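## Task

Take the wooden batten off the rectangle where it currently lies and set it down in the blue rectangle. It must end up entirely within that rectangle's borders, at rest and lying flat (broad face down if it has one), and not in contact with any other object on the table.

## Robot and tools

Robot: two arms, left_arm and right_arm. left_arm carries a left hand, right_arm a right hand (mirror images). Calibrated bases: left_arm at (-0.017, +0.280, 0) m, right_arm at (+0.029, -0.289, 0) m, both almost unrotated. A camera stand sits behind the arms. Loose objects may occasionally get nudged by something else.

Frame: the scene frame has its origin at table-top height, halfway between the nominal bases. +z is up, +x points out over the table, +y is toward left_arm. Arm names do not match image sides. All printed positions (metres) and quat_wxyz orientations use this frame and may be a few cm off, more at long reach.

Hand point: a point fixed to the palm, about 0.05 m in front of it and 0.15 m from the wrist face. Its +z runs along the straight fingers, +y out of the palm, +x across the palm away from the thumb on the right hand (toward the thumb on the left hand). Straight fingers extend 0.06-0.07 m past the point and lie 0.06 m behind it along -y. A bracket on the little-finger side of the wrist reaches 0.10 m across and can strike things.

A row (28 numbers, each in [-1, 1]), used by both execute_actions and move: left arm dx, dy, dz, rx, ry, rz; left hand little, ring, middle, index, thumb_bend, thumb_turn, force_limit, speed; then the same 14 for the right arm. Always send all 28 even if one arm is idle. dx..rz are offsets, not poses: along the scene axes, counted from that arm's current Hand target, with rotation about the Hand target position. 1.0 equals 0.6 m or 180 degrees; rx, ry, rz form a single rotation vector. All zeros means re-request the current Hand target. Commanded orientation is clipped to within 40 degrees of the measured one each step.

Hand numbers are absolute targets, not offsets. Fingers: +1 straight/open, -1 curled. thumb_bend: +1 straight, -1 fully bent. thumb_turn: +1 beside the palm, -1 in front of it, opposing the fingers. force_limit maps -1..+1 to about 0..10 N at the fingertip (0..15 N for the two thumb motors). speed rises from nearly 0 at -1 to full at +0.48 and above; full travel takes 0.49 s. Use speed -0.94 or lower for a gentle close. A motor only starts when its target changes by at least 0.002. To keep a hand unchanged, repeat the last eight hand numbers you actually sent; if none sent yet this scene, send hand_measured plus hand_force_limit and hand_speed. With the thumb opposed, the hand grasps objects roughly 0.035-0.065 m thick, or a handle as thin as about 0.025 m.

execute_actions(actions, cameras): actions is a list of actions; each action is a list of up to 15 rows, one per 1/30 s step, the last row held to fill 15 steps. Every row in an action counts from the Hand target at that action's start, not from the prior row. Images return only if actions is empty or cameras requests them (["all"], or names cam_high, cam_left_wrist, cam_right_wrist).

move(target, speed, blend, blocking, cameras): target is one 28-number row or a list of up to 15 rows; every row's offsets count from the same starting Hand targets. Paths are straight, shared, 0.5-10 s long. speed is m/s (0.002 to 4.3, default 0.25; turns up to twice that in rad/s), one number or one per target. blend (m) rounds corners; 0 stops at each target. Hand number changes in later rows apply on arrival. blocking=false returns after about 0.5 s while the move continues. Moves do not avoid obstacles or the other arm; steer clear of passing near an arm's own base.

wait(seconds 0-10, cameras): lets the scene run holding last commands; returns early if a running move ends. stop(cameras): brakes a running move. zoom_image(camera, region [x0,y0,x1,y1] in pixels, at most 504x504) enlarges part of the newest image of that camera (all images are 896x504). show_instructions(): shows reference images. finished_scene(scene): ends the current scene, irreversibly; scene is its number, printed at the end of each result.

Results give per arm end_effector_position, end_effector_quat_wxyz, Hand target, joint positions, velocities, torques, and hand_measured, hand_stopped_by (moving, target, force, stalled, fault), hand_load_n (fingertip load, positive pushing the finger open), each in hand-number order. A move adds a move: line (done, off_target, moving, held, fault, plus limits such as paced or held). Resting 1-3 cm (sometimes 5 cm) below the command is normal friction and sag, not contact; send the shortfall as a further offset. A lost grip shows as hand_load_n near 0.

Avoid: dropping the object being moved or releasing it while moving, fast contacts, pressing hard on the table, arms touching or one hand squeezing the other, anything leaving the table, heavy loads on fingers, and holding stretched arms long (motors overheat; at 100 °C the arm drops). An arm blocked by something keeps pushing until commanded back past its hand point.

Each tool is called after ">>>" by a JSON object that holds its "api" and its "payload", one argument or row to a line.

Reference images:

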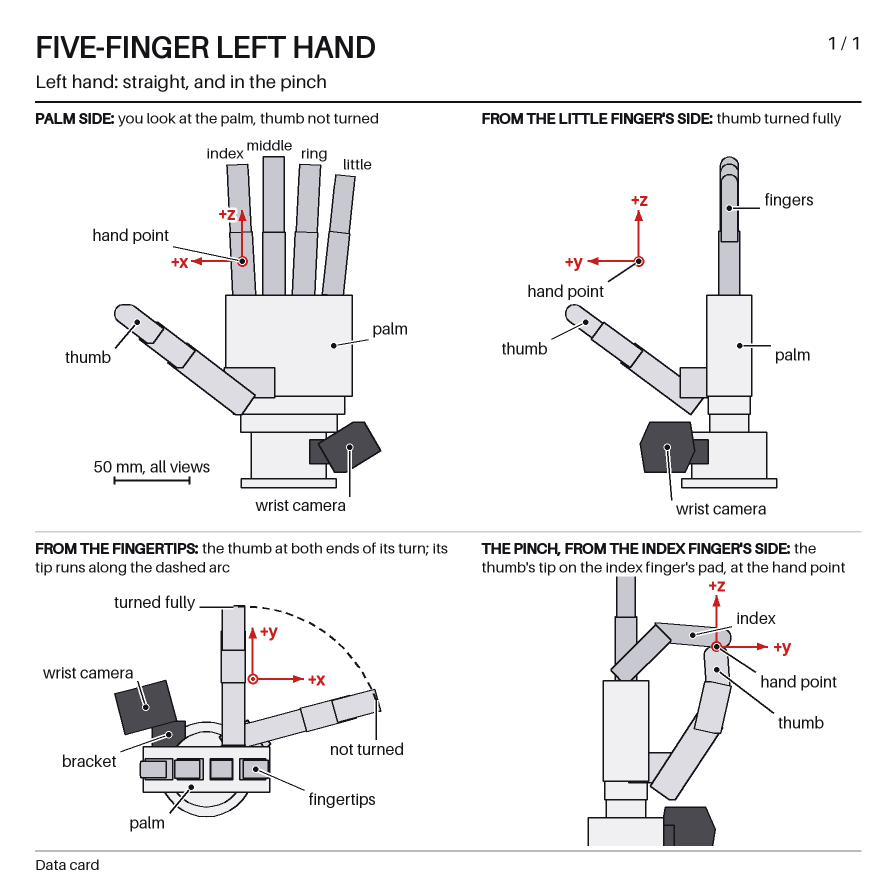

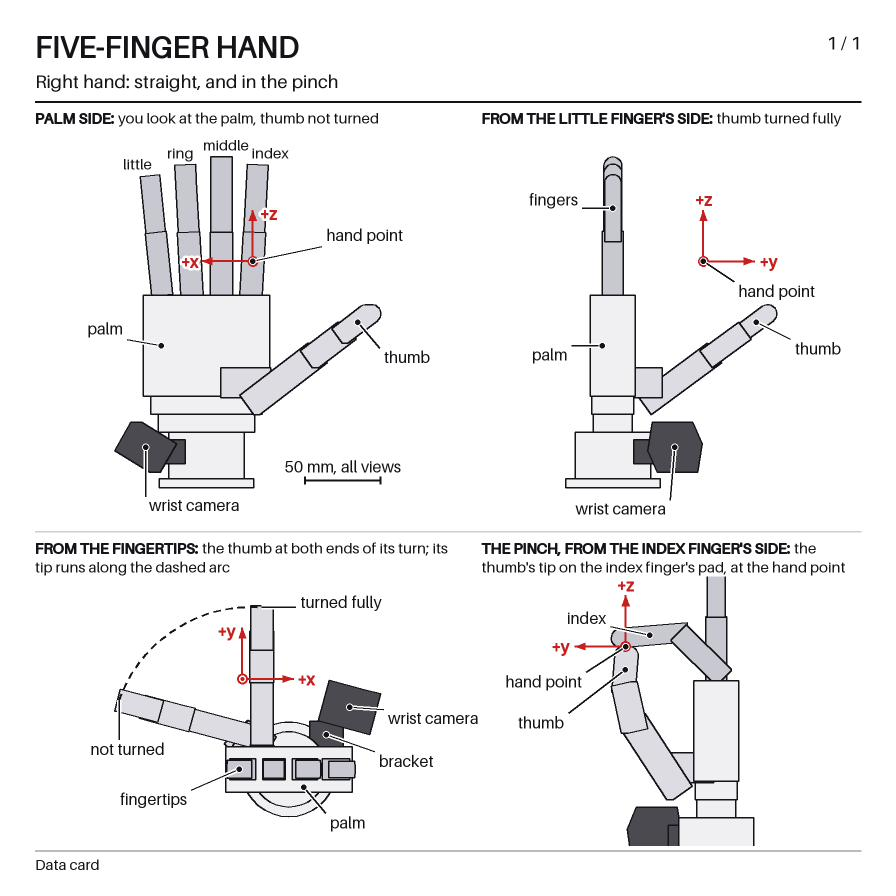

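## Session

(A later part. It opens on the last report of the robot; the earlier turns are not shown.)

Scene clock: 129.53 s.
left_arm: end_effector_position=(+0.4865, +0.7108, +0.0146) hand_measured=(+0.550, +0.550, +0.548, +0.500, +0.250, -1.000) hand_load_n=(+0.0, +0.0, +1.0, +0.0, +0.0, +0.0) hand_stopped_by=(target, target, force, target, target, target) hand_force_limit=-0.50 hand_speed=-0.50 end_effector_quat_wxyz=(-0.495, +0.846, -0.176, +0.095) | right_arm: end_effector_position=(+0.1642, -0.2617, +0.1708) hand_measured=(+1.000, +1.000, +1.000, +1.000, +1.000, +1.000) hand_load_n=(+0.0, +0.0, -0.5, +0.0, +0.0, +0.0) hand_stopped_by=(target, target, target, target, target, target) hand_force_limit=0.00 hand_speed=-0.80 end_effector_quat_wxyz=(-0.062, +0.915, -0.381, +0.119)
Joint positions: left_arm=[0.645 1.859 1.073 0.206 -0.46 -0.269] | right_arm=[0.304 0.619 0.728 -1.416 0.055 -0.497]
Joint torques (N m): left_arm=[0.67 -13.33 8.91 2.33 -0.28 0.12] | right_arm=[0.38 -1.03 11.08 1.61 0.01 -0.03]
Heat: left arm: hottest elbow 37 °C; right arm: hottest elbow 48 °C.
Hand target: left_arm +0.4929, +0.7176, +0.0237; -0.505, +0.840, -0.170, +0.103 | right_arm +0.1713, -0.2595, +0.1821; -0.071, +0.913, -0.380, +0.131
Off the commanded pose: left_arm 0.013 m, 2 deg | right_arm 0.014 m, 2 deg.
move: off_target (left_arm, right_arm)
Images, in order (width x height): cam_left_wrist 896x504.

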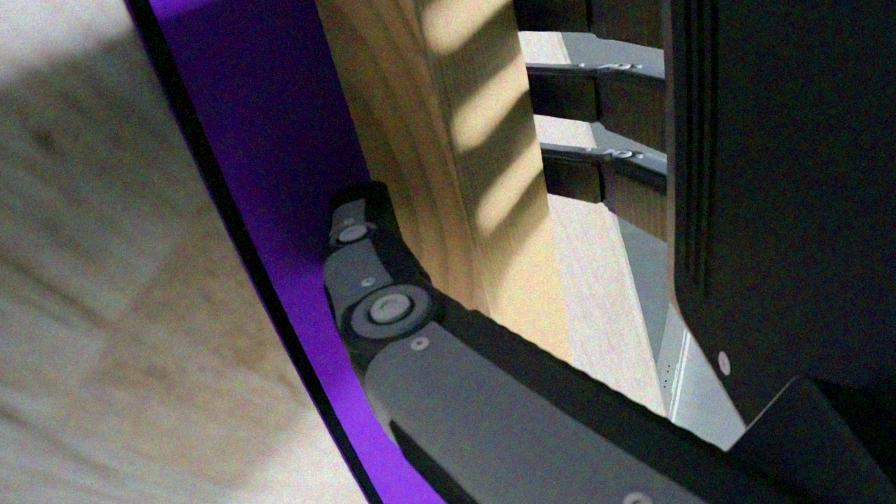

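>>> {"api": "move", "payload": {
  "target": [0,0,0,0,0,0,0.55,0.55,0.2,0.2,0.25,-1,-0.4,-0.7,0,0,0,0,0,0,1,1,1,1,1,1,0,-0.8],
  "speed": 0.05,
  "cameras": ["cam_left_wrist","cam_high"]
}}

>>> {"api": "zoom_image", "payload": {
  "camera": "cam_high",
  "region": [570, 110, 640, 200]
}}

Scene clock: 134.07 s.
left_arm: end_effector_position=(+0.4889, +0.7133, +0.0185) hand_measured=(+0.550, +0.550, +0.358, +0.282, +0.250, -1.000) hand_load_n=(+0.0, +0.0, +0.5, +2.5, +1.5, -0.5) hand_stopped_by=(target, target, force, force, target, target) hand_force_limit=-0.40 hand_speed=-0.70 end_effector_quat_wxyz=(-0.501, +0.842, -0.172, +0.100) | right_arm: end_effector_position=(+0.1642, -0.2617, +0.1708) hand_measured=(+1.000, +1.000, +1.000, +1.000, +1.000, +1.000) hand_load_n=(+0.0, +0.0, +0.0, +0.0, +0.0, +0.0) hand_stopped_by=(target, target, target, target, target, target) hand_force_limit=0.00 hand_speed=-0.80 end_effector_quat_wxyz=(-0.062, +0.915, -0.381, +0.119)
Joint positions: left_arm=[0.646 1.859 1.073 0.224 -0.462 -0.269] | right_arm=[0.304 0.619 0.728 -1.416 0.055 -0.497]
Joint torques (N m): left_arm=[0.5 -13.33 8.98 1.59 -0.19 0.12] | right_arm=[0.44 -1.03 11.07 1.62 0.01 -0.03]
Heat: left arm: hottest elbow 37 °C; right arm: hottest elbow 48 °C.
Hand target: left_arm +0.4930, +0.7175, +0.0237; -0.505, +0.840, -0.171, +0.103 | right_arm +0.1713, -0.2595, +0.1821; -0.071, +0.913, -0.380, +0.131
Off the commanded pose: left_arm 0.008 m, 1 deg | right_arm 0.014 m, 2 deg.
move: off_target (right_arm)
Images, in order (width x height): cam_high 896x504, cam_left_wrist 896x504.

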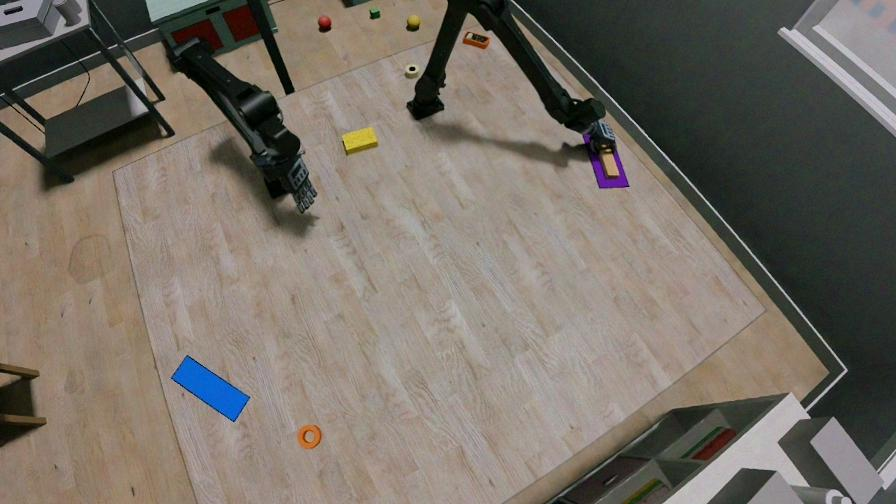

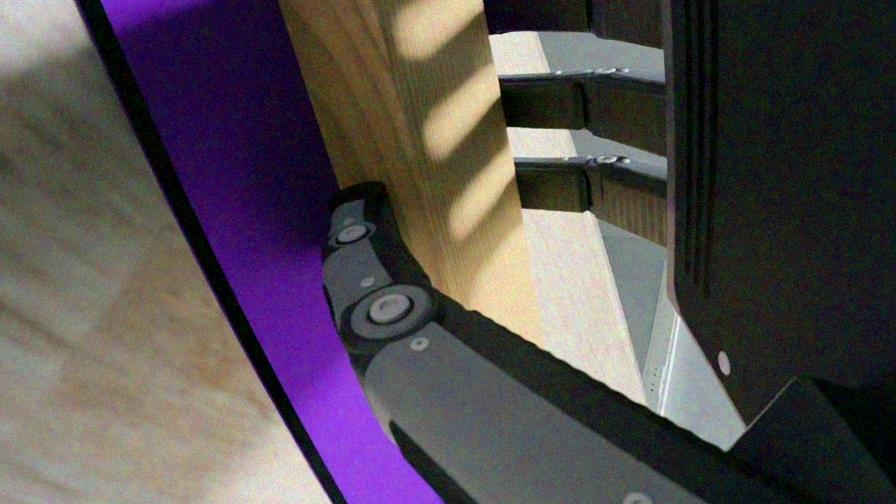

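Scaled by 5.600 from the camera's 896x504 image, which has a finer 1280x720 frame.

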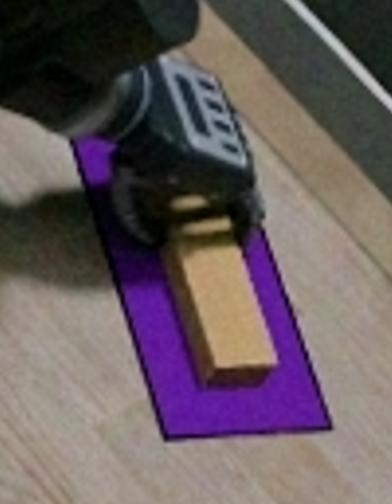

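>>> {"api": "move", "payload": {
  "target": [0,0,0,0,0,0,0.45,0.45,0.0,-0.05,0.2,-1,-0.1,-0.8,0,0,0,0,0,0,1,1,1,1,1,1,0,-0.8],
  "speed": 0.05,
  "cameras": ["cam_left_wrist"]
}}

Scene clock: 139.27 s.
left_arm: end_effector_position=(+0.4890, +0.7135, +0.0188) hand_measured=(+0.450, +0.450, +0.324, +0.266, +0.246, -1.000) hand_load_n=(+0.0, +0.0, +2.5, +5.0, +7.5, -1.0) hand_stopped_by=(target, target, force, force, force, target) hand_force_limit=-0.10 hand_speed=-0.80 end_effector_quat_wxyz=(-0.502, +0.842, -0.172, +0.100) | right_arm: end_effector_position=(+0.1642, -0.2617, +0.1708) hand_measured=(+1.000, +1.000, +1.000, +1.000, +1.000, +1.000) hand_load_n=(+0.0, +0.0, +0.0, +0.0, +0.0, +0.0) hand_stopped_by=(target, target, target, target, target, target) hand_force_limit=0.00 hand_speed=-0.80 end_effector_quat_wxyz=(-0.062, +0.915, -0.381, +0.119)
Joint positions: left_arm=[0.646 1.859 1.073 0.225 -0.463 -0.269] | right_arm=[0.304 0.619 0.728 -1.416 0.055 -0.497]
Joint torques (N m): left_arm=[0.44 -13.27 9.01 1.54 -0.14 0.12] | right_arm=[0.44 -1.03 11.08 1.62 0.01 -0.03]
Heat: left arm: hottest shoulder 36 °C; right arm: hottest elbow 48 °C.
Hand target: left_arm +0.4930, +0.7175, +0.0236; -0.505, +0.840, -0.171, +0.103 | right_arm +0.1713, -0.2595, +0.1821; -0.071, +0.913, -0.380, +0.131
Off the commanded pose: left_arm 0.007 m, 1 deg | right_arm 0.014 m, 2 deg.
move: off_target (right_arm)
Images, in order (width x height): cam_left_wrist 896x504.

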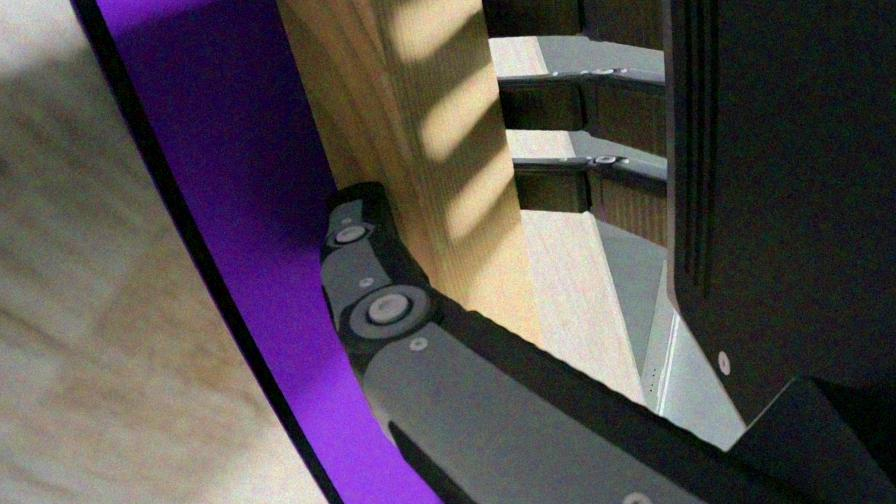

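>>> {"api": "move", "payload": {
  "target": [0,0,0,0,0,0,0.45,0.4,-0.1,-0.15,0.15,-1,0.25,-0.75,0,0,0,0,0,0,1,1,1,1,1,1,0,-0.8],
  "speed": 0.05
}}

Scene clock: 142.37 s.
left_arm: end_effector_position=(+0.4894, +0.7140, +0.0197) hand_measured=(+0.450, +0.400, +0.260, +0.250, +0.246, -1.000) hand_load_n=(+0.0, +0.0, +8.5, +6.0, +15.5, +1.0) hand_stopped_by=(target, target, force, force, force, target) hand_force_limit=0.25 hand_speed=-0.75 end_effector_quat_wxyz=(-0.503, +0.841, -0.171, +0.101) | right_arm: end_effector_position=(+0.1642, -0.2617, +0.1708) hand_measured=(+1.000, +1.000, +1.000, +1.000, +1.000, +1.000) hand_load_n=(+0.0, +0.0, +0.0, +0.0, +0.0, +0.0) hand_stopped_by=(target, target, target, target, target, target) hand_force_limit=0.00 hand_speed=-0.80 end_effector_quat_wxyz=(-0.062, +0.915, -0.381, +0.119)
Joint positions: left_arm=[0.646 1.859 1.073 0.229 -0.463 -0.269] | right_arm=[0.304 0.619 0.728 -1.416 0.055 -0.497]
Joint torques (N m): left_arm=[0.44 -13.27 9.01 1.43 -0.14 0.11] | right_arm=[0.44 -1.03 11.07 1.62 0.01 -0.04]
Heat: left arm: hottest shoulder 36 °C; right arm: hottest elbow 48 °C.
Hand target: left_arm +0.4930, +0.7175, +0.0237; -0.505, +0.840, -0.171, +0.103 | right_arm +0.1713, -0.2595, +0.1821; -0.071, +0.913, -0.380, +0.131
Off the commanded pose: left_arm 0.006 m, 0 deg | right_arm 0.014 m, 2 deg.
move: off_target (right_arm)

>>> {"api": "move", "payload": {
  "target": [
    [0,0,0,0,0,0,0.45,0.4,-0.1,-0.15,0.25,-1,0.25,-0.75,0,0,0,0,0,0,1,1,1,1,1,1,0,-0.8],
    [0,0,0.13,0,0,0,0.45,0.4,-0.1,-0.15,0.25,-1,0.25,-0.75,0,0,0,0,0,0,1,1,1,1,1,1,0,-0.8]
  ],
  "speed": 0.08,
  "cameras": ["cam_left_wrist","cam_high"]
}}

>>> {"api": "zoom_image", "payload": {
  "camera": "cam_high",
  "region": [570, 110, 640, 200]
}}

Scene clock: 150.10 s.
left_arm: end_effector_position=(+0.4682, +0.6976, +0.0516) hand_measured=(+0.450, +0.400, +0.260, +0.250, +0.256, -1.000) hand_load_n=(+0.0, +0.0, +5.5, +4.0, +13.0, +1.5) hand_stopped_by=(target, target, force, force, force, target) hand_force_limit=0.25 hand_speed=-0.75 end_effector_quat_wxyz=(-0.476, +0.856, -0.186, +0.078) | right_arm: end_effector_position=(+0.1642, -0.2617, +0.1708) hand_measured=(+1.000, +1.000, +1.000, +1.000, +1.000, +1.000) hand_load_n=(+0.0, +0.0, +0.0, +0.0, +0.0, +0.0) hand_stopped_by=(target, target, target, target, target, target) hand_force_limit=0.00 hand_speed=-0.80 end_effector_quat_wxyz=(-0.062, +0.915, -0.381, +0.119)
Joint positions: left_arm=[0.646 1.749 1.073 0.035 -0.461 -0.269] | right_arm=[0.304 0.619 0.728 -1.416 0.055 -0.497]
Joint torques (N m): left_arm=[0.44 -14.8 14.31 1.32 -0.28 0.12] | right_arm=[0.44 -1.03 11.07 1.62 0.01 -0.03]
Heat: left arm: hottest shoulder 36 °C; right arm: hottest elbow 49 °C.
Hand target: left_arm +0.4930, +0.7175, +0.1016; -0.505, +0.840, -0.171, +0.103 | right_arm +0.1713, -0.2595, +0.1821; -0.071, +0.913, -0.380, +0.131
Off the commanded pose: left_arm 0.059 m, 5 deg | right_arm 0.014 m, 2 deg.
move: off_target (left_arm, right_arm)
Images, in order (width x height): cam_high 896x504, cam_left_wrist 896x504.

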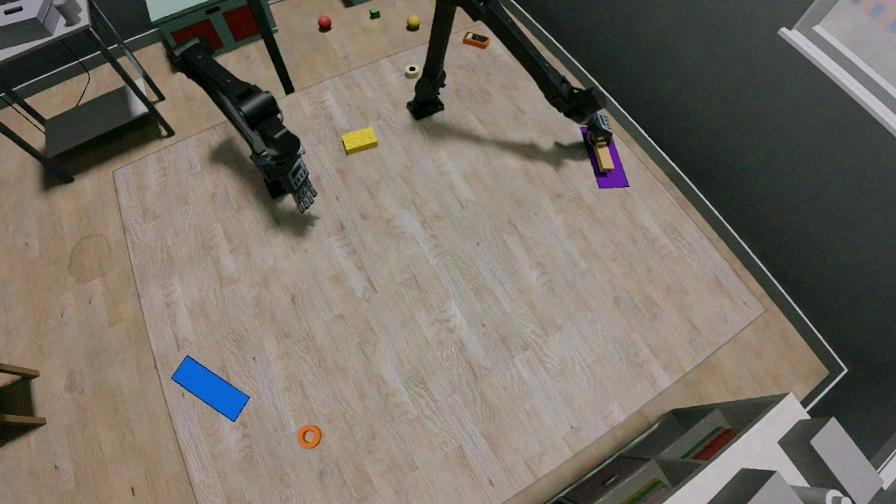

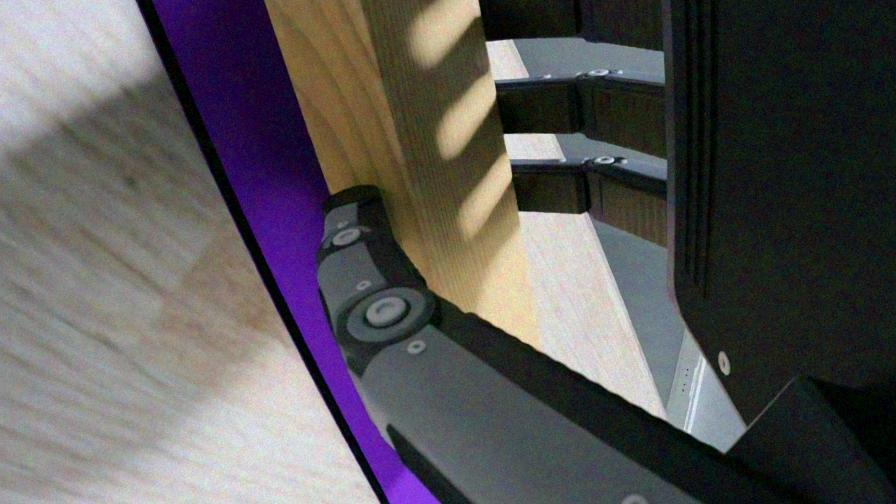

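Scaled by 5.600 from the camera's 896x504 image, which has a finer 1280x720 frame.

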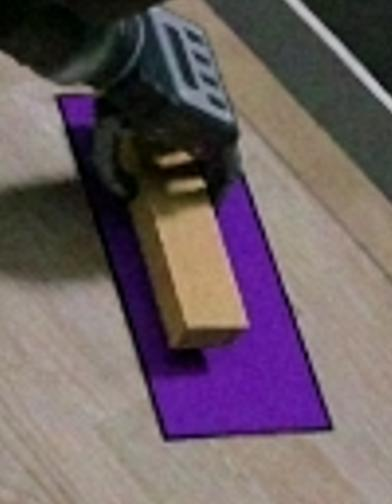

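>>> {"api": "move", "payload": {
  "target": [
    [0,-0.06,0.12,0,0,0,0.45,0.4,-0.1,-0.15,0.25,-1,0.25,-0.75,0,0,0,0,0,0,1,1,1,1,1,1,0,-0.8],
    [0.012,-0.53,0.16,0,0,-0.1944,0.45,0.4,-0.1,-0.15,0.25,-1,0.25,-0.75,0,0,0,0,0,0,1,1,1,1,1,1,0,-0.8]
  ],
  "speed": [0.1,0.2],
  "blend": [0.03,0],
  "cameras": ["cam_left_wrist","cam_high"]
}}

Scene clock: 166.00 s.
left_arm: end_effector_position=(+0.5022, +0.4014, +0.1859) hand_measured=(+0.450, +0.400, +0.260, +0.250, +0.256, -1.000) hand_load_n=(+0.0, +0.0, +5.5, +4.0, +13.0, +1.5) hand_stopped_by=(target, target, force, force, force, target) hand_force_limit=0.25 hand_speed=-0.75 end_effector_quat_wxyz=(-0.443, +0.756, -0.414, +0.245) | right_arm: end_effector_position=(+0.1642, -0.2617, +0.1708) hand_measured=(+1.000, +1.000, +1.000, +1.000, +1.000, +1.000) hand_load_n=(+0.0, +0.0, +0.0, +0.0, +0.0, -0.5) hand_stopped_by=(target, target, target, target, target, target) hand_force_limit=0.00 hand_speed=-0.80 end_effector_quat_wxyz=(-0.062, +0.915, -0.381, +0.119)
Joint positions: left_arm=[0.193 1.265 0.886 -0.161 -0.328 -0.195] | right_arm=[0.304 0.619 0.728 -1.416 0.055 -0.497]
Joint torques (N m): left_arm=[-0.03 -9.29 9.99 1.55 -0.28 0.22] | right_arm=[0.44 -1.03 11.07 1.62 0.01 -0.04]
Heat: left arm: hottest elbow 38 °C; right arm: hottest elbow 49 °C.
Hand target: left_arm +0.5002, +0.3995, +0.1976; -0.451, +0.750, -0.415, +0.250 | right_arm +0.1713, -0.2595, +0.1821; -0.071, +0.913, -0.380, +0.131
Off the commanded pose: left_arm 0.012 m, 1 deg | right_arm 0.014 m, 2 deg.
move: off_target (left_arm, right_arm)
Images, in order (width x height): cam_high 896x504, cam_left_wrist 896x504.

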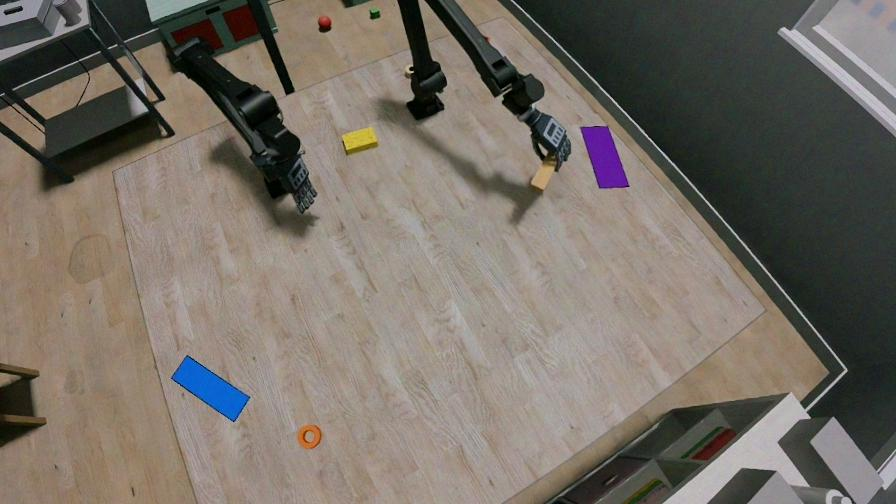

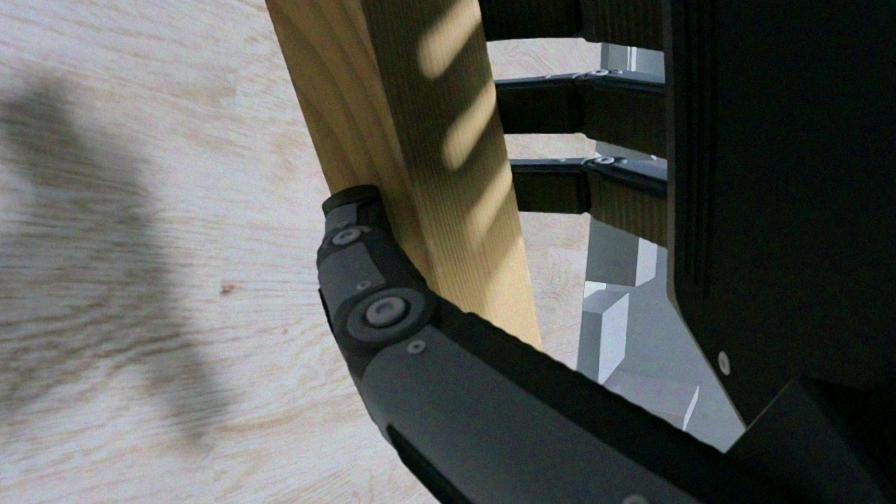

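>>> {"api": "move", "payload": {
  "target": [
    [-0.1,-0.66,-0.05,0,0,-0.1778,0.45,0.4,-0.1,-0.15,0.25,-1,0.25,-0.75,0.2145,-0.2675,0.063,0.1541,-0.2330,-0.2014,1,1,1,1,0.25,-1,0.1,-0.3]
  ],
  "speed": [0.2],
  "cameras": ["cam_left_wrist","cam_high"]
}}

>>> {"api": "zoom_image", "payload": {
  "camera": "cam_high",
  "region": [360, 180, 460, 280]
}}

Scene clock: 178.90 s.
left_arm: end_effector_position=(+0.4129, +0.0272, +0.1232) hand_measured=(+0.450, +0.400, +0.260, +0.250, +0.256, -1.000) hand_load_n=(+0.0, +0.0, +5.5, +4.0, +13.0, +1.5) hand_stopped_by=(target, target, force, force, force, target) hand_force_limit=0.25 hand_speed=-0.75 end_effector_quat_wxyz=(-0.361, +0.604, -0.634, +0.322) | right_arm: end_effector_position=(+0.2983, -0.4168, +0.2202) hand_measured=(+1.000, +1.000, +1.000, +1.000, +0.250, -1.000) hand_load_n=(+0.0, +0.0, +0.0, +0.0, +0.0, +0.0) hand_stopped_by=(target, target, target, target, target, target) hand_force_limit=0.10 hand_speed=-0.30 end_effector_quat_wxyz=(-0.364, +0.610, -0.603, +0.362)
Joint positions: left_arm=[-0.653 1.304 0.791 -0.173 -0.57 -0.335] | right_arm=[-0.886 0.666 0.655 -0.706 -0.766 -0.547]
Joint torques (N m): left_arm=[0.09 -7.71 16.09 1.88 -0.5 -0.09] | right_arm=[0.03 -1.85 9.33 2.77 -0.48 0.09]
Heat: left arm: hottest elbow 37 °C; right arm: hottest elbow 48 °C.
Hand target: left_arm +0.4402, +0.0036, +0.1675; -0.364, +0.606, -0.606, +0.365 | right_arm +0.2999, -0.4200, +0.2198; -0.365, +0.606, -0.606, +0.364
Off the commanded pose: left_arm 0.057 m, 6 deg | right_arm 0.004 m, 1 deg.
move: off_target (left_arm)
Images, in order (width x height): cam_high 896x504, cam_left_wrist 896x504.

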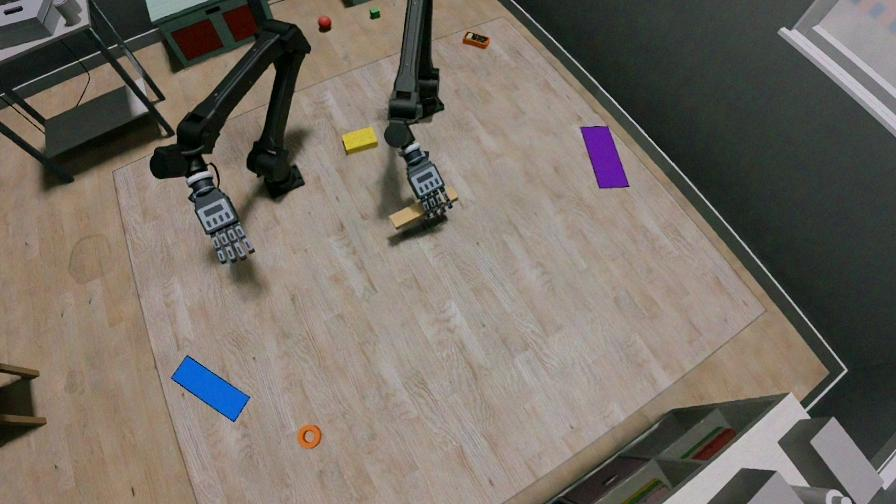

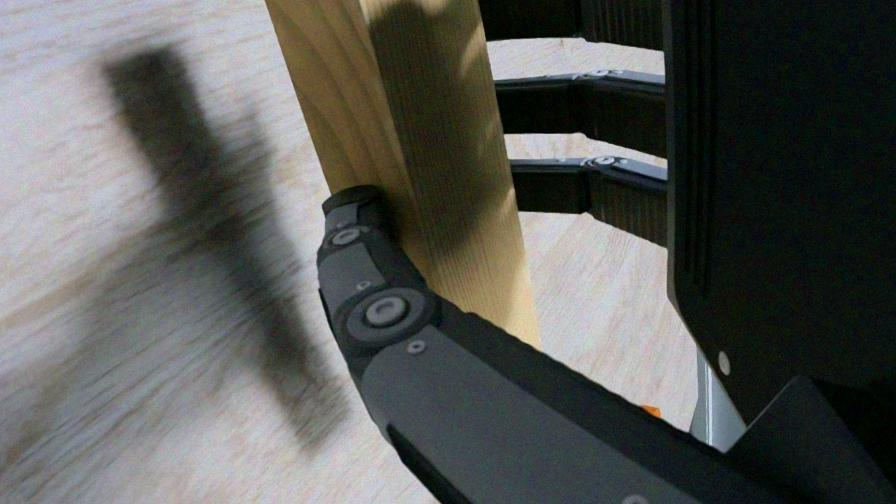

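Scaled by 5.040 from the camera's 896x504 image, which has a finer 1280x720 frame.

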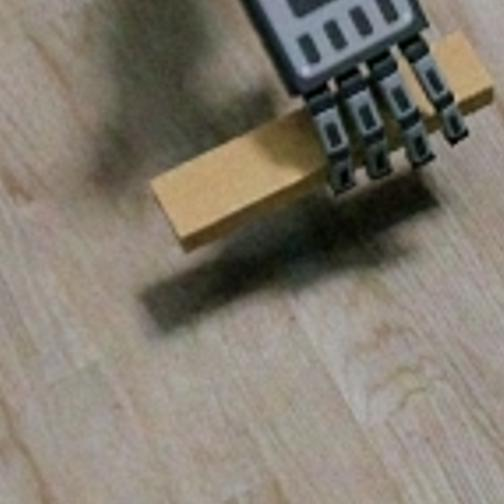

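>>> {"api": "move", "payload": {
  "target": [
    [0.01,-0.03,-0.1,0,0,0.0,0.45,0.4,-0.1,-0.15,0.25,-1,0.25,-0.75,0,0,0,0,0,0,1,1,1,1,0.25,-1,0.1,-0.3]
  ],
  "speed": [0.12]
}}

Scene clock: 184.67 s.
left_arm: end_effector_position=(+0.4307, +0.0033, +0.0814) hand_measured=(+0.450, +0.400, +0.260, +0.250, +0.256, -1.000) hand_load_n=(+0.0, +0.0, +5.5, +4.0, +12.5, +1.5) hand_stopped_by=(target, target, force, force, force, target) hand_force_limit=0.25 hand_speed=-0.75 end_effector_quat_wxyz=(-0.363, +0.605, -0.627, +0.330) | right_arm: end_effector_position=(+0.2983, -0.4168, +0.2202) hand_measured=(+1.000, +1.000, +1.000, +1.000, +0.250, -1.000) hand_load_n=(+0.0, +0.0, +0.0, +0.0, +0.0, +0.0) hand_stopped_by=(target, target, target, target, target, target) hand_force_limit=0.10 hand_speed=-0.30 end_effector_quat_wxyz=(-0.364, +0.610, -0.604, +0.362)
Joint positions: left_arm=[-0.674 1.448 0.791 -0.017 -0.59 -0.352] | right_arm=[-0.886 0.666 0.655 -0.706 -0.766 -0.546]
Joint velocities: left_arm=[-0.005 -0.005 0.007 -0.007 0.007 0.168] | right_arm=[within noise]
Joint torques (N m): left_arm=[-0.5 -9.17 11.54 2.63 -0.53 -0.09] | right_arm=[0.03 -1.9 9.35 2.76 -0.48 0.05]
Heat: left arm: hottest elbow 38 °C; right arm: hottest elbow 47 °C.
Hand target: left_arm +0.4462, -0.0144, +0.1075; -0.364, +0.606, -0.606, +0.365 | right_arm +0.2999, -0.4199, +0.2198; -0.365, +0.606, -0.606, +0.364
Off the commanded pose: left_arm 0.035 m, 5 deg | right_arm 0.004 m, 1 deg.
move: off_target (left_arm)

>>> {"api": "move", "payload": {
  "target": [
    [0.0,-0.01,-0.075,-0.025,0,-0.01,0.45,0.4,-0.1,-0.15,0.25,-1,0.25,-0.75,0,0,0,0,0,0,1,1,1,1,0.25,-1,0.1,-0.3]
  ],
  "speed": [0.1],
  "cameras": ["cam_left_wrist","cam_high"]
}}

>>> {"api": "zoom_image", "payload": {
  "camera": "cam_high",
  "region": [360, 180, 460, 280]
}}

Scene clock: 193.60 s.
left_arm: end_effector_position=(+0.4371, -0.0184, +0.0493) hand_measured=(+0.450, +0.400, +0.260, +0.250, +0.256, -1.000) hand_load_n=(+0.0, +0.0, +5.5, +4.0, +13.0, +1.5) hand_stopped_by=(target, target, force, force, force, target) hand_force_limit=0.25 hand_speed=-0.75 end_effector_quat_wxyz=(-0.334, +0.604, -0.620, +0.373) | right_arm: end_effector_position=(+0.2983, -0.4168, +0.2202) hand_measured=(+1.000, +1.000, +1.000, +1.000, +0.250, -1.000) hand_load_n=(+0.0, +0.0, +0.0, +0.0, +0.0, +0.0) hand_stopped_by=(target, target, target, target, target, target) hand_force_limit=0.10 hand_speed=-0.30 end_effector_quat_wxyz=(-0.364, +0.610, -0.604, +0.362)
Joint positions: left_arm=[-0.671 1.541 0.751 0.18 -0.518 -0.377] | right_arm=[-0.886 0.666 0.655 -0.706 -0.766 -0.546]
Joint torques (N m): left_arm=[0.79 -9.99 8.03 2.76 -0.27 -0.11] | right_arm=[0.03 -1.85 9.36 2.76 -0.48 0.05]
Heat: left arm: hottest elbow 38 °C; right arm: hottest elbow 46 °C.
Hand target: left_arm +0.4463, -0.0204, +0.0625; -0.334, +0.610, -0.600, +0.394 | right_arm +0.2999, -0.4199, +0.2198; -0.365, +0.606, -0.606, +0.364
Off the commanded pose: left_arm 0.016 m, 3 deg | right_arm 0.004 m, 1 deg.
move: off_target (left_arm)
Images, in order (width x height): cam_high 896x504, cam_left_wrist 896x504.

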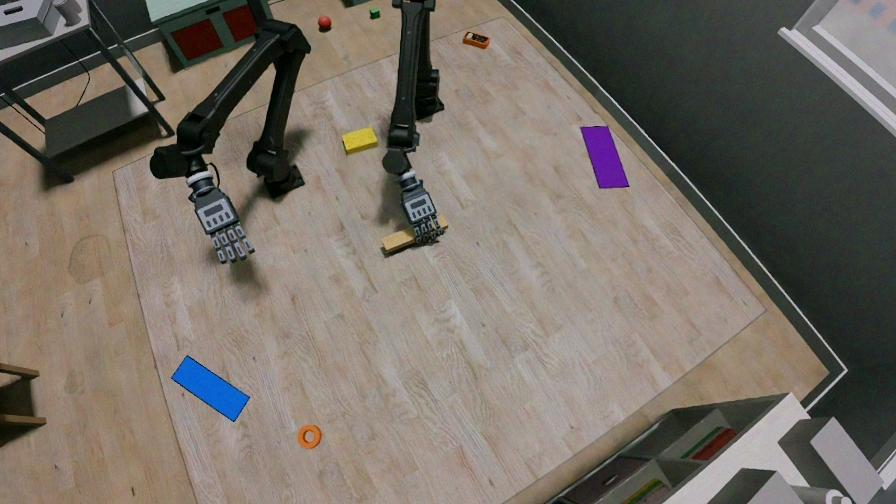

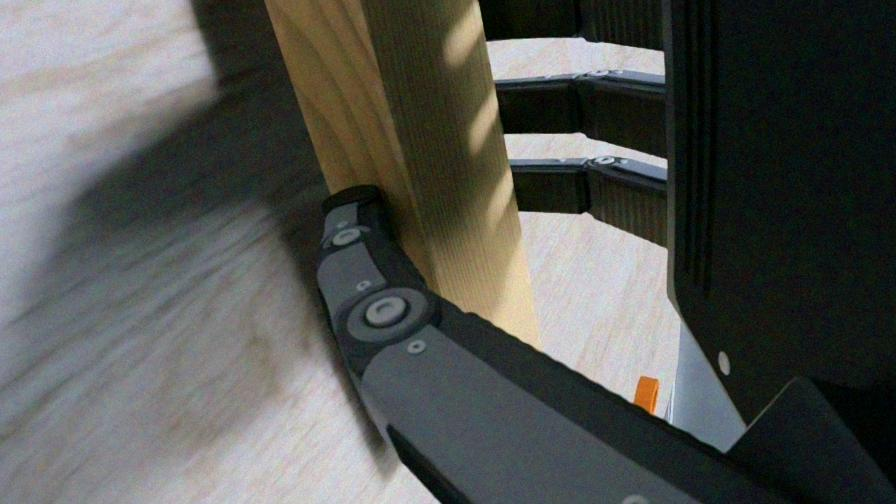

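Scaled by 5.040 from the camera's 896x504 image, which has a finer 1280x720 frame.

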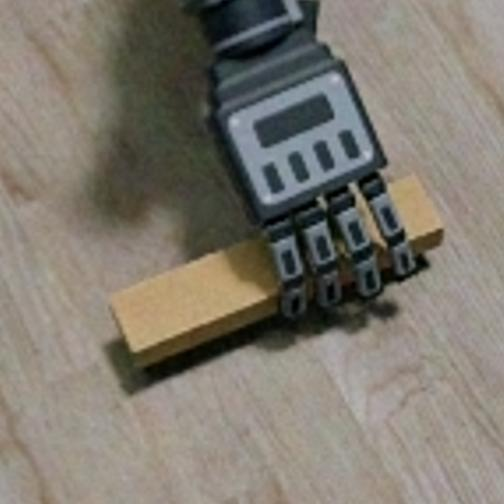

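>>> {"api": "move", "payload": {
  "target": [
    [0.0,0.0,-0.035,0.01,0,0.01,0.45,0.4,-0.1,-0.15,0.25,-1,0.25,-0.75,0,0,0,0,0,0,1,1,1,1,0.25,-1,0.1,-0.3]
  ],
  "speed": [0.08]
}}

Scene clock: 199.93 s.
left_arm: end_effector_position=(+0.4424, -0.0110, +0.0304) hand_measured=(+0.450, +0.400, +0.260, +0.250, +0.256, -1.000) hand_load_n=(+0.0, +0.0, +5.5, +4.0, +12.5, +1.5) hand_stopped_by=(target, target, force, force, force, target) hand_force_limit=0.25 hand_speed=-0.75 end_effector_quat_wxyz=(-0.352, +0.613, -0.611, +0.358) | right_arm: end_effector_position=(+0.2983, -0.4168, +0.2202) hand_measured=(+1.000, +1.000, +1.000, +1.000, +0.250, -1.000) hand_load_n=(+0.0, +0.0, +0.0, +0.0, +0.0, +0.0) hand_stopped_by=(target, target, target, target, target, target) hand_force_limit=0.10 hand_speed=-0.30 end_effector_quat_wxyz=(-0.364, +0.610, -0.604, +0.362)
Joint positions: left_arm=[-0.671 1.593 0.751 0.211 -0.569 -0.385] | right_arm=[-0.886 0.666 0.655 -0.706 -0.766 -0.546]
Joint torques (N m): left_arm=[-0.38 -10.11 7.61 2.71 -0.49 -0.11] | right_arm=[0.03 -1.9 9.33 2.74 -0.48 0.05]
Heat: left arm: hottest elbow 38 °C; right arm: hottest elbow 46 °C.
Hand target: left_arm +0.4462, -0.0205, +0.0416; -0.350, +0.614, -0.597, +0.379 | right_arm +0.2999, -0.4199, +0.2198; -0.365, +0.606, -0.606, +0.364
Off the commanded pose: left_arm 0.015 m, 3 deg | right_arm 0.004 m, 1 deg.
move: off_target (left_arm)

>>> {"api": "move", "payload": {
  "target": [
    [0.0,0.0,-0.014,0,0,0,0.45,0.4,-0.1,-0.15,0.25,-1,0.25,-0.75,0,0,0,0,0,0,1,1,1,1,0.25,-1,0.1,-0.3]
  ],
  "speed": [0.05]
}}

>>> {"api": "move", "payload": {
  "target": [
    [0.0,0.0,-0.007,0,0,0,0.45,0.4,-0.1,-0.15,0.25,-1,0.25,-0.75,0,0,0,0,0,0,1,1,1,1,0.25,-1,0.1,-0.3]
  ],
  "speed": [0.03],
  "cameras": ["cam_high","cam_left_wrist"]
}}

>>> {"api": "zoom_image", "payload": {
  "camera": "cam_high",
  "region": [360, 180, 460, 280]
}}

Scene clock: 206.10 s.
left_arm: end_effector_position=(+0.4449, -0.0131, +0.0259) hand_measured=(+0.450, +0.400, +0.260, +0.250, +0.256, -1.000) hand_load_n=(+0.0, +0.0, +5.5, +4.0, +13.0, +1.5) hand_stopped_by=(target, target, force, force, force, target) hand_force_limit=0.25 hand_speed=-0.75 end_effector_quat_wxyz=(-0.352, +0.613, -0.608, +0.361) | right_arm: end_effector_position=(+0.2983, -0.4168, +0.2202) hand_measured=(+1.000, +1.000, +1.000, +1.000, +0.250, -1.000) hand_load_n=(+0.0, +0.0, +0.0, +0.0, +0.0, +0.0) hand_stopped_by=(target, target, target, target, target, target) hand_force_limit=0.10 hand_speed=-0.30 end_effector_quat_wxyz=(-0.364, +0.610, -0.604, +0.362)
Joint positions: left_arm=[-0.671 1.612 0.751 0.238 -0.569 -0.386] | right_arm=[-0.886 0.666 0.655 -0.706 -0.766 -0.546]
Joint torques (N m): left_arm=[-0.44 -10.05 6.95 2.73 -0.49 -0.1] | right_arm=[0.03 -1.85 9.33 2.77 -0.48 0.05]
Heat: left arm: hottest elbow 37 °C; right arm: hottest elbow 45 °C.
Hand target: left_arm +0.4462, -0.0205, +0.0331; -0.350, +0.614, -0.597, +0.379 | right_arm +0.2999, -0.4199, +0.2198; -0.365, +0.606, -0.606, +0.364
Off the commanded pose: left_arm 0.010 m, 2 deg | right_arm 0.004 m, 1 deg.
move: done

Scene clock: 206.97 s.
left_arm: end_effector_position=(+0.4442, -0.0125, +0.0216) hand_measured=(+0.450, +0.400, +0.260, +0.250, +0.256, -1.000) hand_load_n=(+0.0, +0.0, +5.5, +4.0, +13.0, +1.5) hand_stopped_by=(target, target, force, force, force, target) hand_force_limit=0.25 hand_speed=-0.75 end_effector_quat_wxyz=(-0.352, +0.613, -0.608, +0.361) | right_arm: end_effector_position=(+0.2983, -0.4168, +0.2202) hand_measured=(+1.000, +1.000, +1.000, +1.000, +0.250, -1.000) hand_load_n=(+0.0, -0.5, +0.0, +0.0, +0.0, +0.0) hand_stopped_by=(target, target, target, target, target, target) hand_force_limit=0.10 hand_speed=-0.30 end_effector_quat_wxyz=(-0.364, +0.610, -0.604, +0.362)
Joint positions: left_arm=[-0.671 1.62 0.745 0.253 -0.57 -0.387] | right_arm=[-0.886 0.666 0.655 -0.706 -0.766 -0.546]
Joint torques (N m): left_arm=[-0.38 -9.93 7.1 2.69 -0.47 -0.1] | right_arm=[0.03 -1.9 9.33 2.76 -0.48 0.05]
Heat: left arm: hottest elbow 37 °C; right arm: hottest elbow 45 °C.
Hand target: left_arm +0.4464, -0.0204, +0.0290; -0.350, +0.615, -0.597, +0.379 | right_arm +0.2999, -0.4199, +0.2198; -0.365, +0.606, -0.606, +0.364
Off the commanded pose: left_arm 0.011 m, 2 deg | right_arm 0.004 m, 1 deg.
move: off_target (left_arm)
Images, in order (width x height): cam_high 896x504, cam_left_wrist 896x504.

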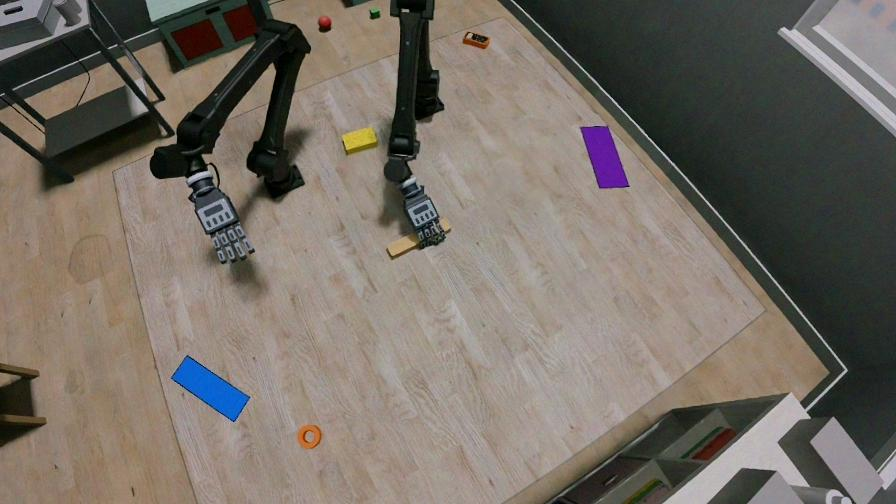

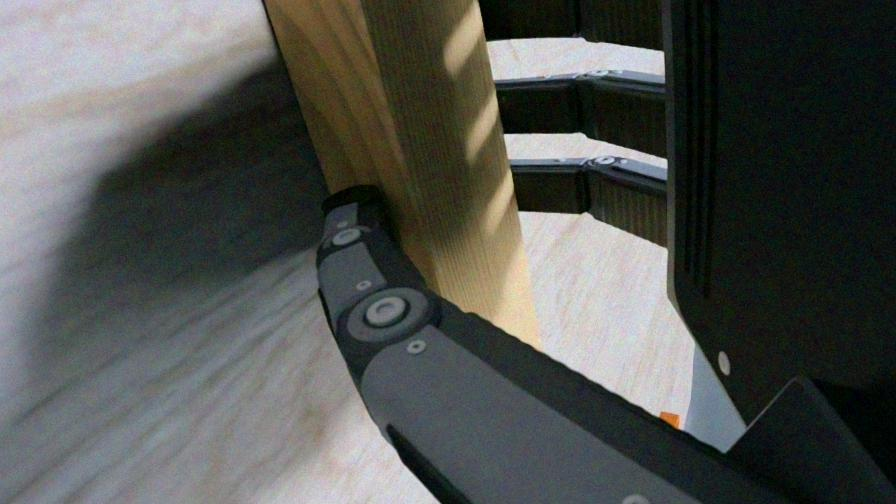

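Scaled by 5.040 from the camera's 896x504 image, which has a finer 1280x720 frame.

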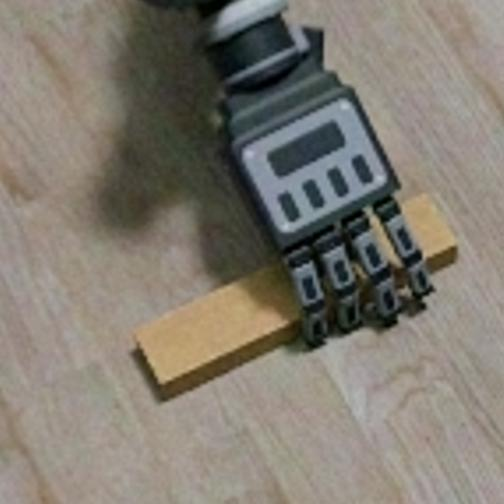

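>>> {"api": "move", "payload": {
  "target": [
    [0.0,0.0,-0.006,0,0,0,0.45,0.4,-0.1,-0.15,0.25,-1,0.25,-0.75,0,0,0,0,0,0,1,1,1,1,0.25,-1,0.1,-0.3]
  ],
  "speed": [0.03]
}}

Scene clock: 210.23 s.
left_arm: end_effector_position=(+0.4456, -0.0132, +0.0213) hand_measured=(+0.450, +0.400, +0.260, +0.250, +0.256, -1.000) hand_load_n=(+0.0, +0.0, +5.5, +4.0, +13.0, +1.5) hand_stopped_by=(target, target, force, force, force, target) hand_force_limit=0.25 hand_speed=-0.75 end_effector_quat_wxyz=(-0.353, +0.613, -0.606, +0.364) | right_arm: end_effector_position=(+0.2983, -0.4168, +0.2202) hand_measured=(+1.000, +1.000, +1.000, +1.000, +0.250, -1.000) hand_load_n=(+0.0, +0.0, +0.0, +0.0, +0.0, +0.0) hand_stopped_by=(target, target, target, target, target, target) hand_force_limit=0.10 hand_speed=-0.30 end_effector_quat_wxyz=(-0.364, +0.610, -0.604, +0.362)
Joint positions: left_arm=[-0.671 1.625 0.745 0.264 -0.571 -0.387] | right_arm=[-0.886 0.666 0.655 -0.706 -0.766 -0.546]
Joint torques (N m): left_arm=[-0.38 -9.52 6.86 2.65 -0.41 -0.1] | right_arm=[0.03 -1.85 9.35 2.74 -0.48 0.05]
Heat: left arm: hottest elbow 37 °C; right arm: hottest elbow 45 °C.
Hand target: left_arm +0.4464, -0.0204, +0.0254; -0.350, +0.615, -0.597, +0.379 | right_arm +0.2999, -0.4199, +0.2198; -0.365, +0.606, -0.606, +0.364
Off the commanded pose: left_arm 0.008 m, 2 deg | right_arm 0.004 m, 1 deg.
move: done

>>> {"api": "move", "payload": {
  "target": [
    [0.0,0.0,0.003,0,0,0,1,1,1,1,0.32,-1,0.25,-0.5,0,0,0,0,0,0,1,1,1,1,0.25,-1,0.1,-0.3]
  ],
  "speed": [0.03],
  "cameras": ["cam_left_wrist"]
}}

Scene clock: 213.27 s.
left_arm: end_effector_position=(+0.4462, -0.0141, +0.0221) hand_measured=(+1.000, +1.000, +1.000, +1.000, +0.320, -1.000) hand_load_n=(+0.0, +0.0, +0.0, +0.0, +0.0, +0.0) hand_stopped_by=(target, target, target, target, target, target) hand_force_limit=0.25 hand_speed=-0.50 end_effector_quat_wxyz=(-0.352, +0.614, -0.604, +0.367) | right_arm: end_effector_position=(+0.2983, -0.4168, +0.2202) hand_measured=(+1.000, +1.000, +1.000, +1.000, +0.250, -1.000) hand_load_n=(+0.0, +0.0, +0.0, +0.0, +0.0, +0.0) hand_stopped_by=(target, target, target, target, target, target) hand_force_limit=0.10 hand_speed=-0.30 end_effector_quat_wxyz=(-0.364, +0.610, -0.604, +0.362)
Joint positions: left_arm=[-0.672 1.626 0.745 0.269 -0.571 -0.391] | right_arm=[-0.886 0.666 0.655 -0.706 -0.766 -0.546]
Joint torques (N m): left_arm=[-0.38 -10.05 6.97 2.32 -0.41 -0.04] | right_arm=[0.03 -1.9 9.36 2.76 -0.48 0.05]
Heat: left arm: hottest elbow 37 °C; right arm: hottest elbow 45 °C.
Hand target: left_arm +0.4463, -0.0205, +0.0272; -0.350, +0.614, -0.597, +0.379 | right_arm +0.2999, -0.4199, +0.2198; -0.365, +0.606, -0.606, +0.364
Off the commanded pose: left_arm 0.008 m, 2 deg | right_arm 0.004 m, 1 deg.
move: done
Images, in order (width x height): cam_left_wrist 896x504.

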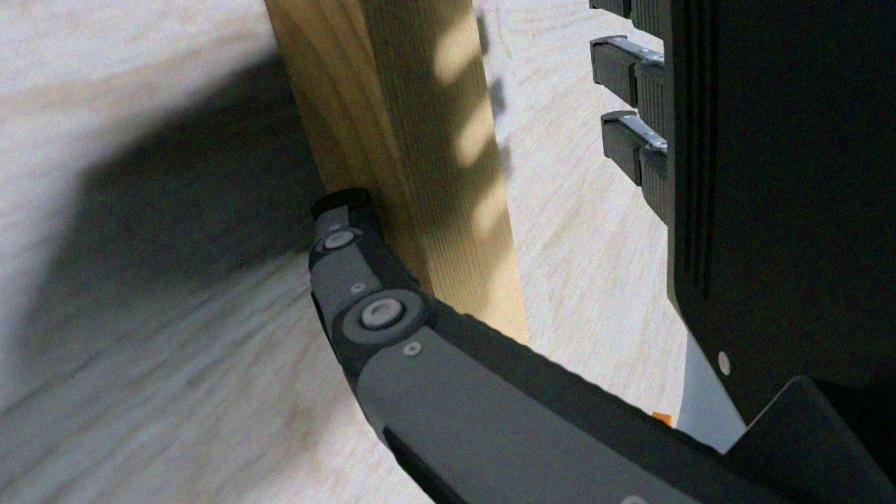

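>>> {"api": "move", "payload": {
  "target": [
    [0.0,0.0,0.12,0,0,0,1,1,1,1,0.32,-1,0.25,-0.5,0,0,0,0,0,0,1,1,1,1,0.25,-1,0.1,-0.3],
    [0.0,0.65,0.33,0,0,0,1,1,1,1,0.32,-1,0.25,-0.5,0.16,0.42,-0.05,0,0,0,1,1,1,1,0.25,-1,0.1,-0.3]
  ],
  "speed": [0.08,0.25],
  "blend": [0.02,0],
  "cameras": ["cam_high","cam_right_wrist"]
}}

>>> {"api": "zoom_image", "payload": {
  "camera": "cam_high",
  "region": [360, 180, 460, 280]
}}

Scene clock: 222.97 s.
left_arm: end_effector_position=(+0.4278, +0.3585, +0.1908) hand_measured=(+1.000, +1.000, +1.000, +1.000, +0.320, -1.000) hand_load_n=(+0.0, +0.0, +0.0, +0.0, +0.0, +0.0) hand_stopped_by=(target, target, target, target, target, target) hand_force_limit=0.25 hand_speed=-0.50 end_effector_quat_wxyz=(-0.325, +0.631, -0.599, +0.372) | right_arm: end_effector_position=(+0.3794, -0.1777, +0.1623) hand_measured=(+1.000, +1.000, +1.000, +1.000, +0.250, -1.000) hand_load_n=(+0.0, +0.0, +0.0, +0.0, +0.0, +0.0) hand_stopped_by=(target, target, target, target, target, target) hand_force_limit=0.10 hand_speed=-0.30 end_effector_quat_wxyz=(-0.340, +0.620, -0.610, +0.357)
Joint positions: left_arm=[0.379 1.089 0.776 -0.265 0.353 0.128] | right_arm=[0.389 0.768 0.536 -0.344 0.335 0.178]
Joint torques (N m): left_arm=[0.91 -5.36 16.18 1.21 0.21 0.25] | right_arm=[1.08 -2.9 13.31 3.03 0.2 0.05]
Heat: left arm: hottest elbow 37 °C; right arm: hottest elbow 45 °C.
Hand target: left_arm +0.4462, +0.3695, +0.2253; -0.350, +0.614, -0.597, +0.379 | right_arm +0.3959, -0.1680, +0.1896; -0.364, +0.606, -0.606, +0.364
Off the commanded pose: left_arm 0.041 m, 4 deg | right_arm 0.034 m, 3 deg.
move: off_target (left_arm, right_arm)
Images, in order (width x height): cam_high 896x504, cam_right_wrist 896x504.

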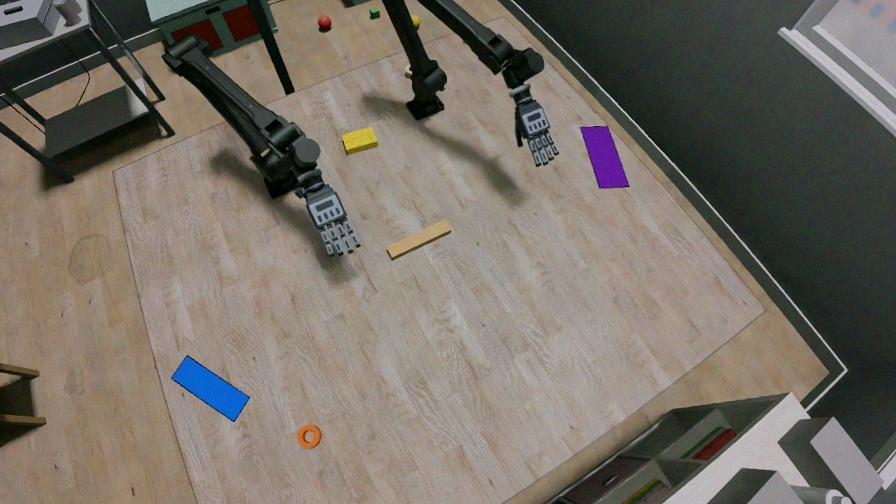

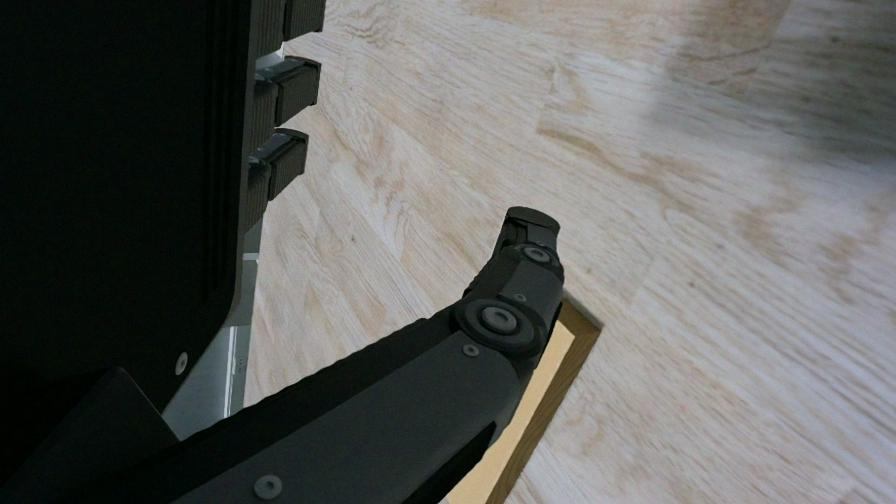

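Scaled by 5.040 from the camera's 896x504 image, which has a finer 1280x720 frame.

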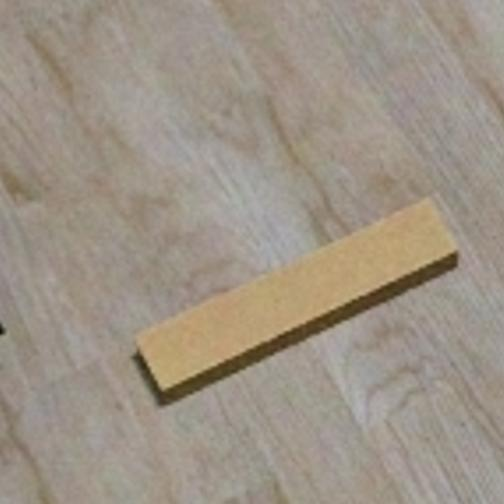

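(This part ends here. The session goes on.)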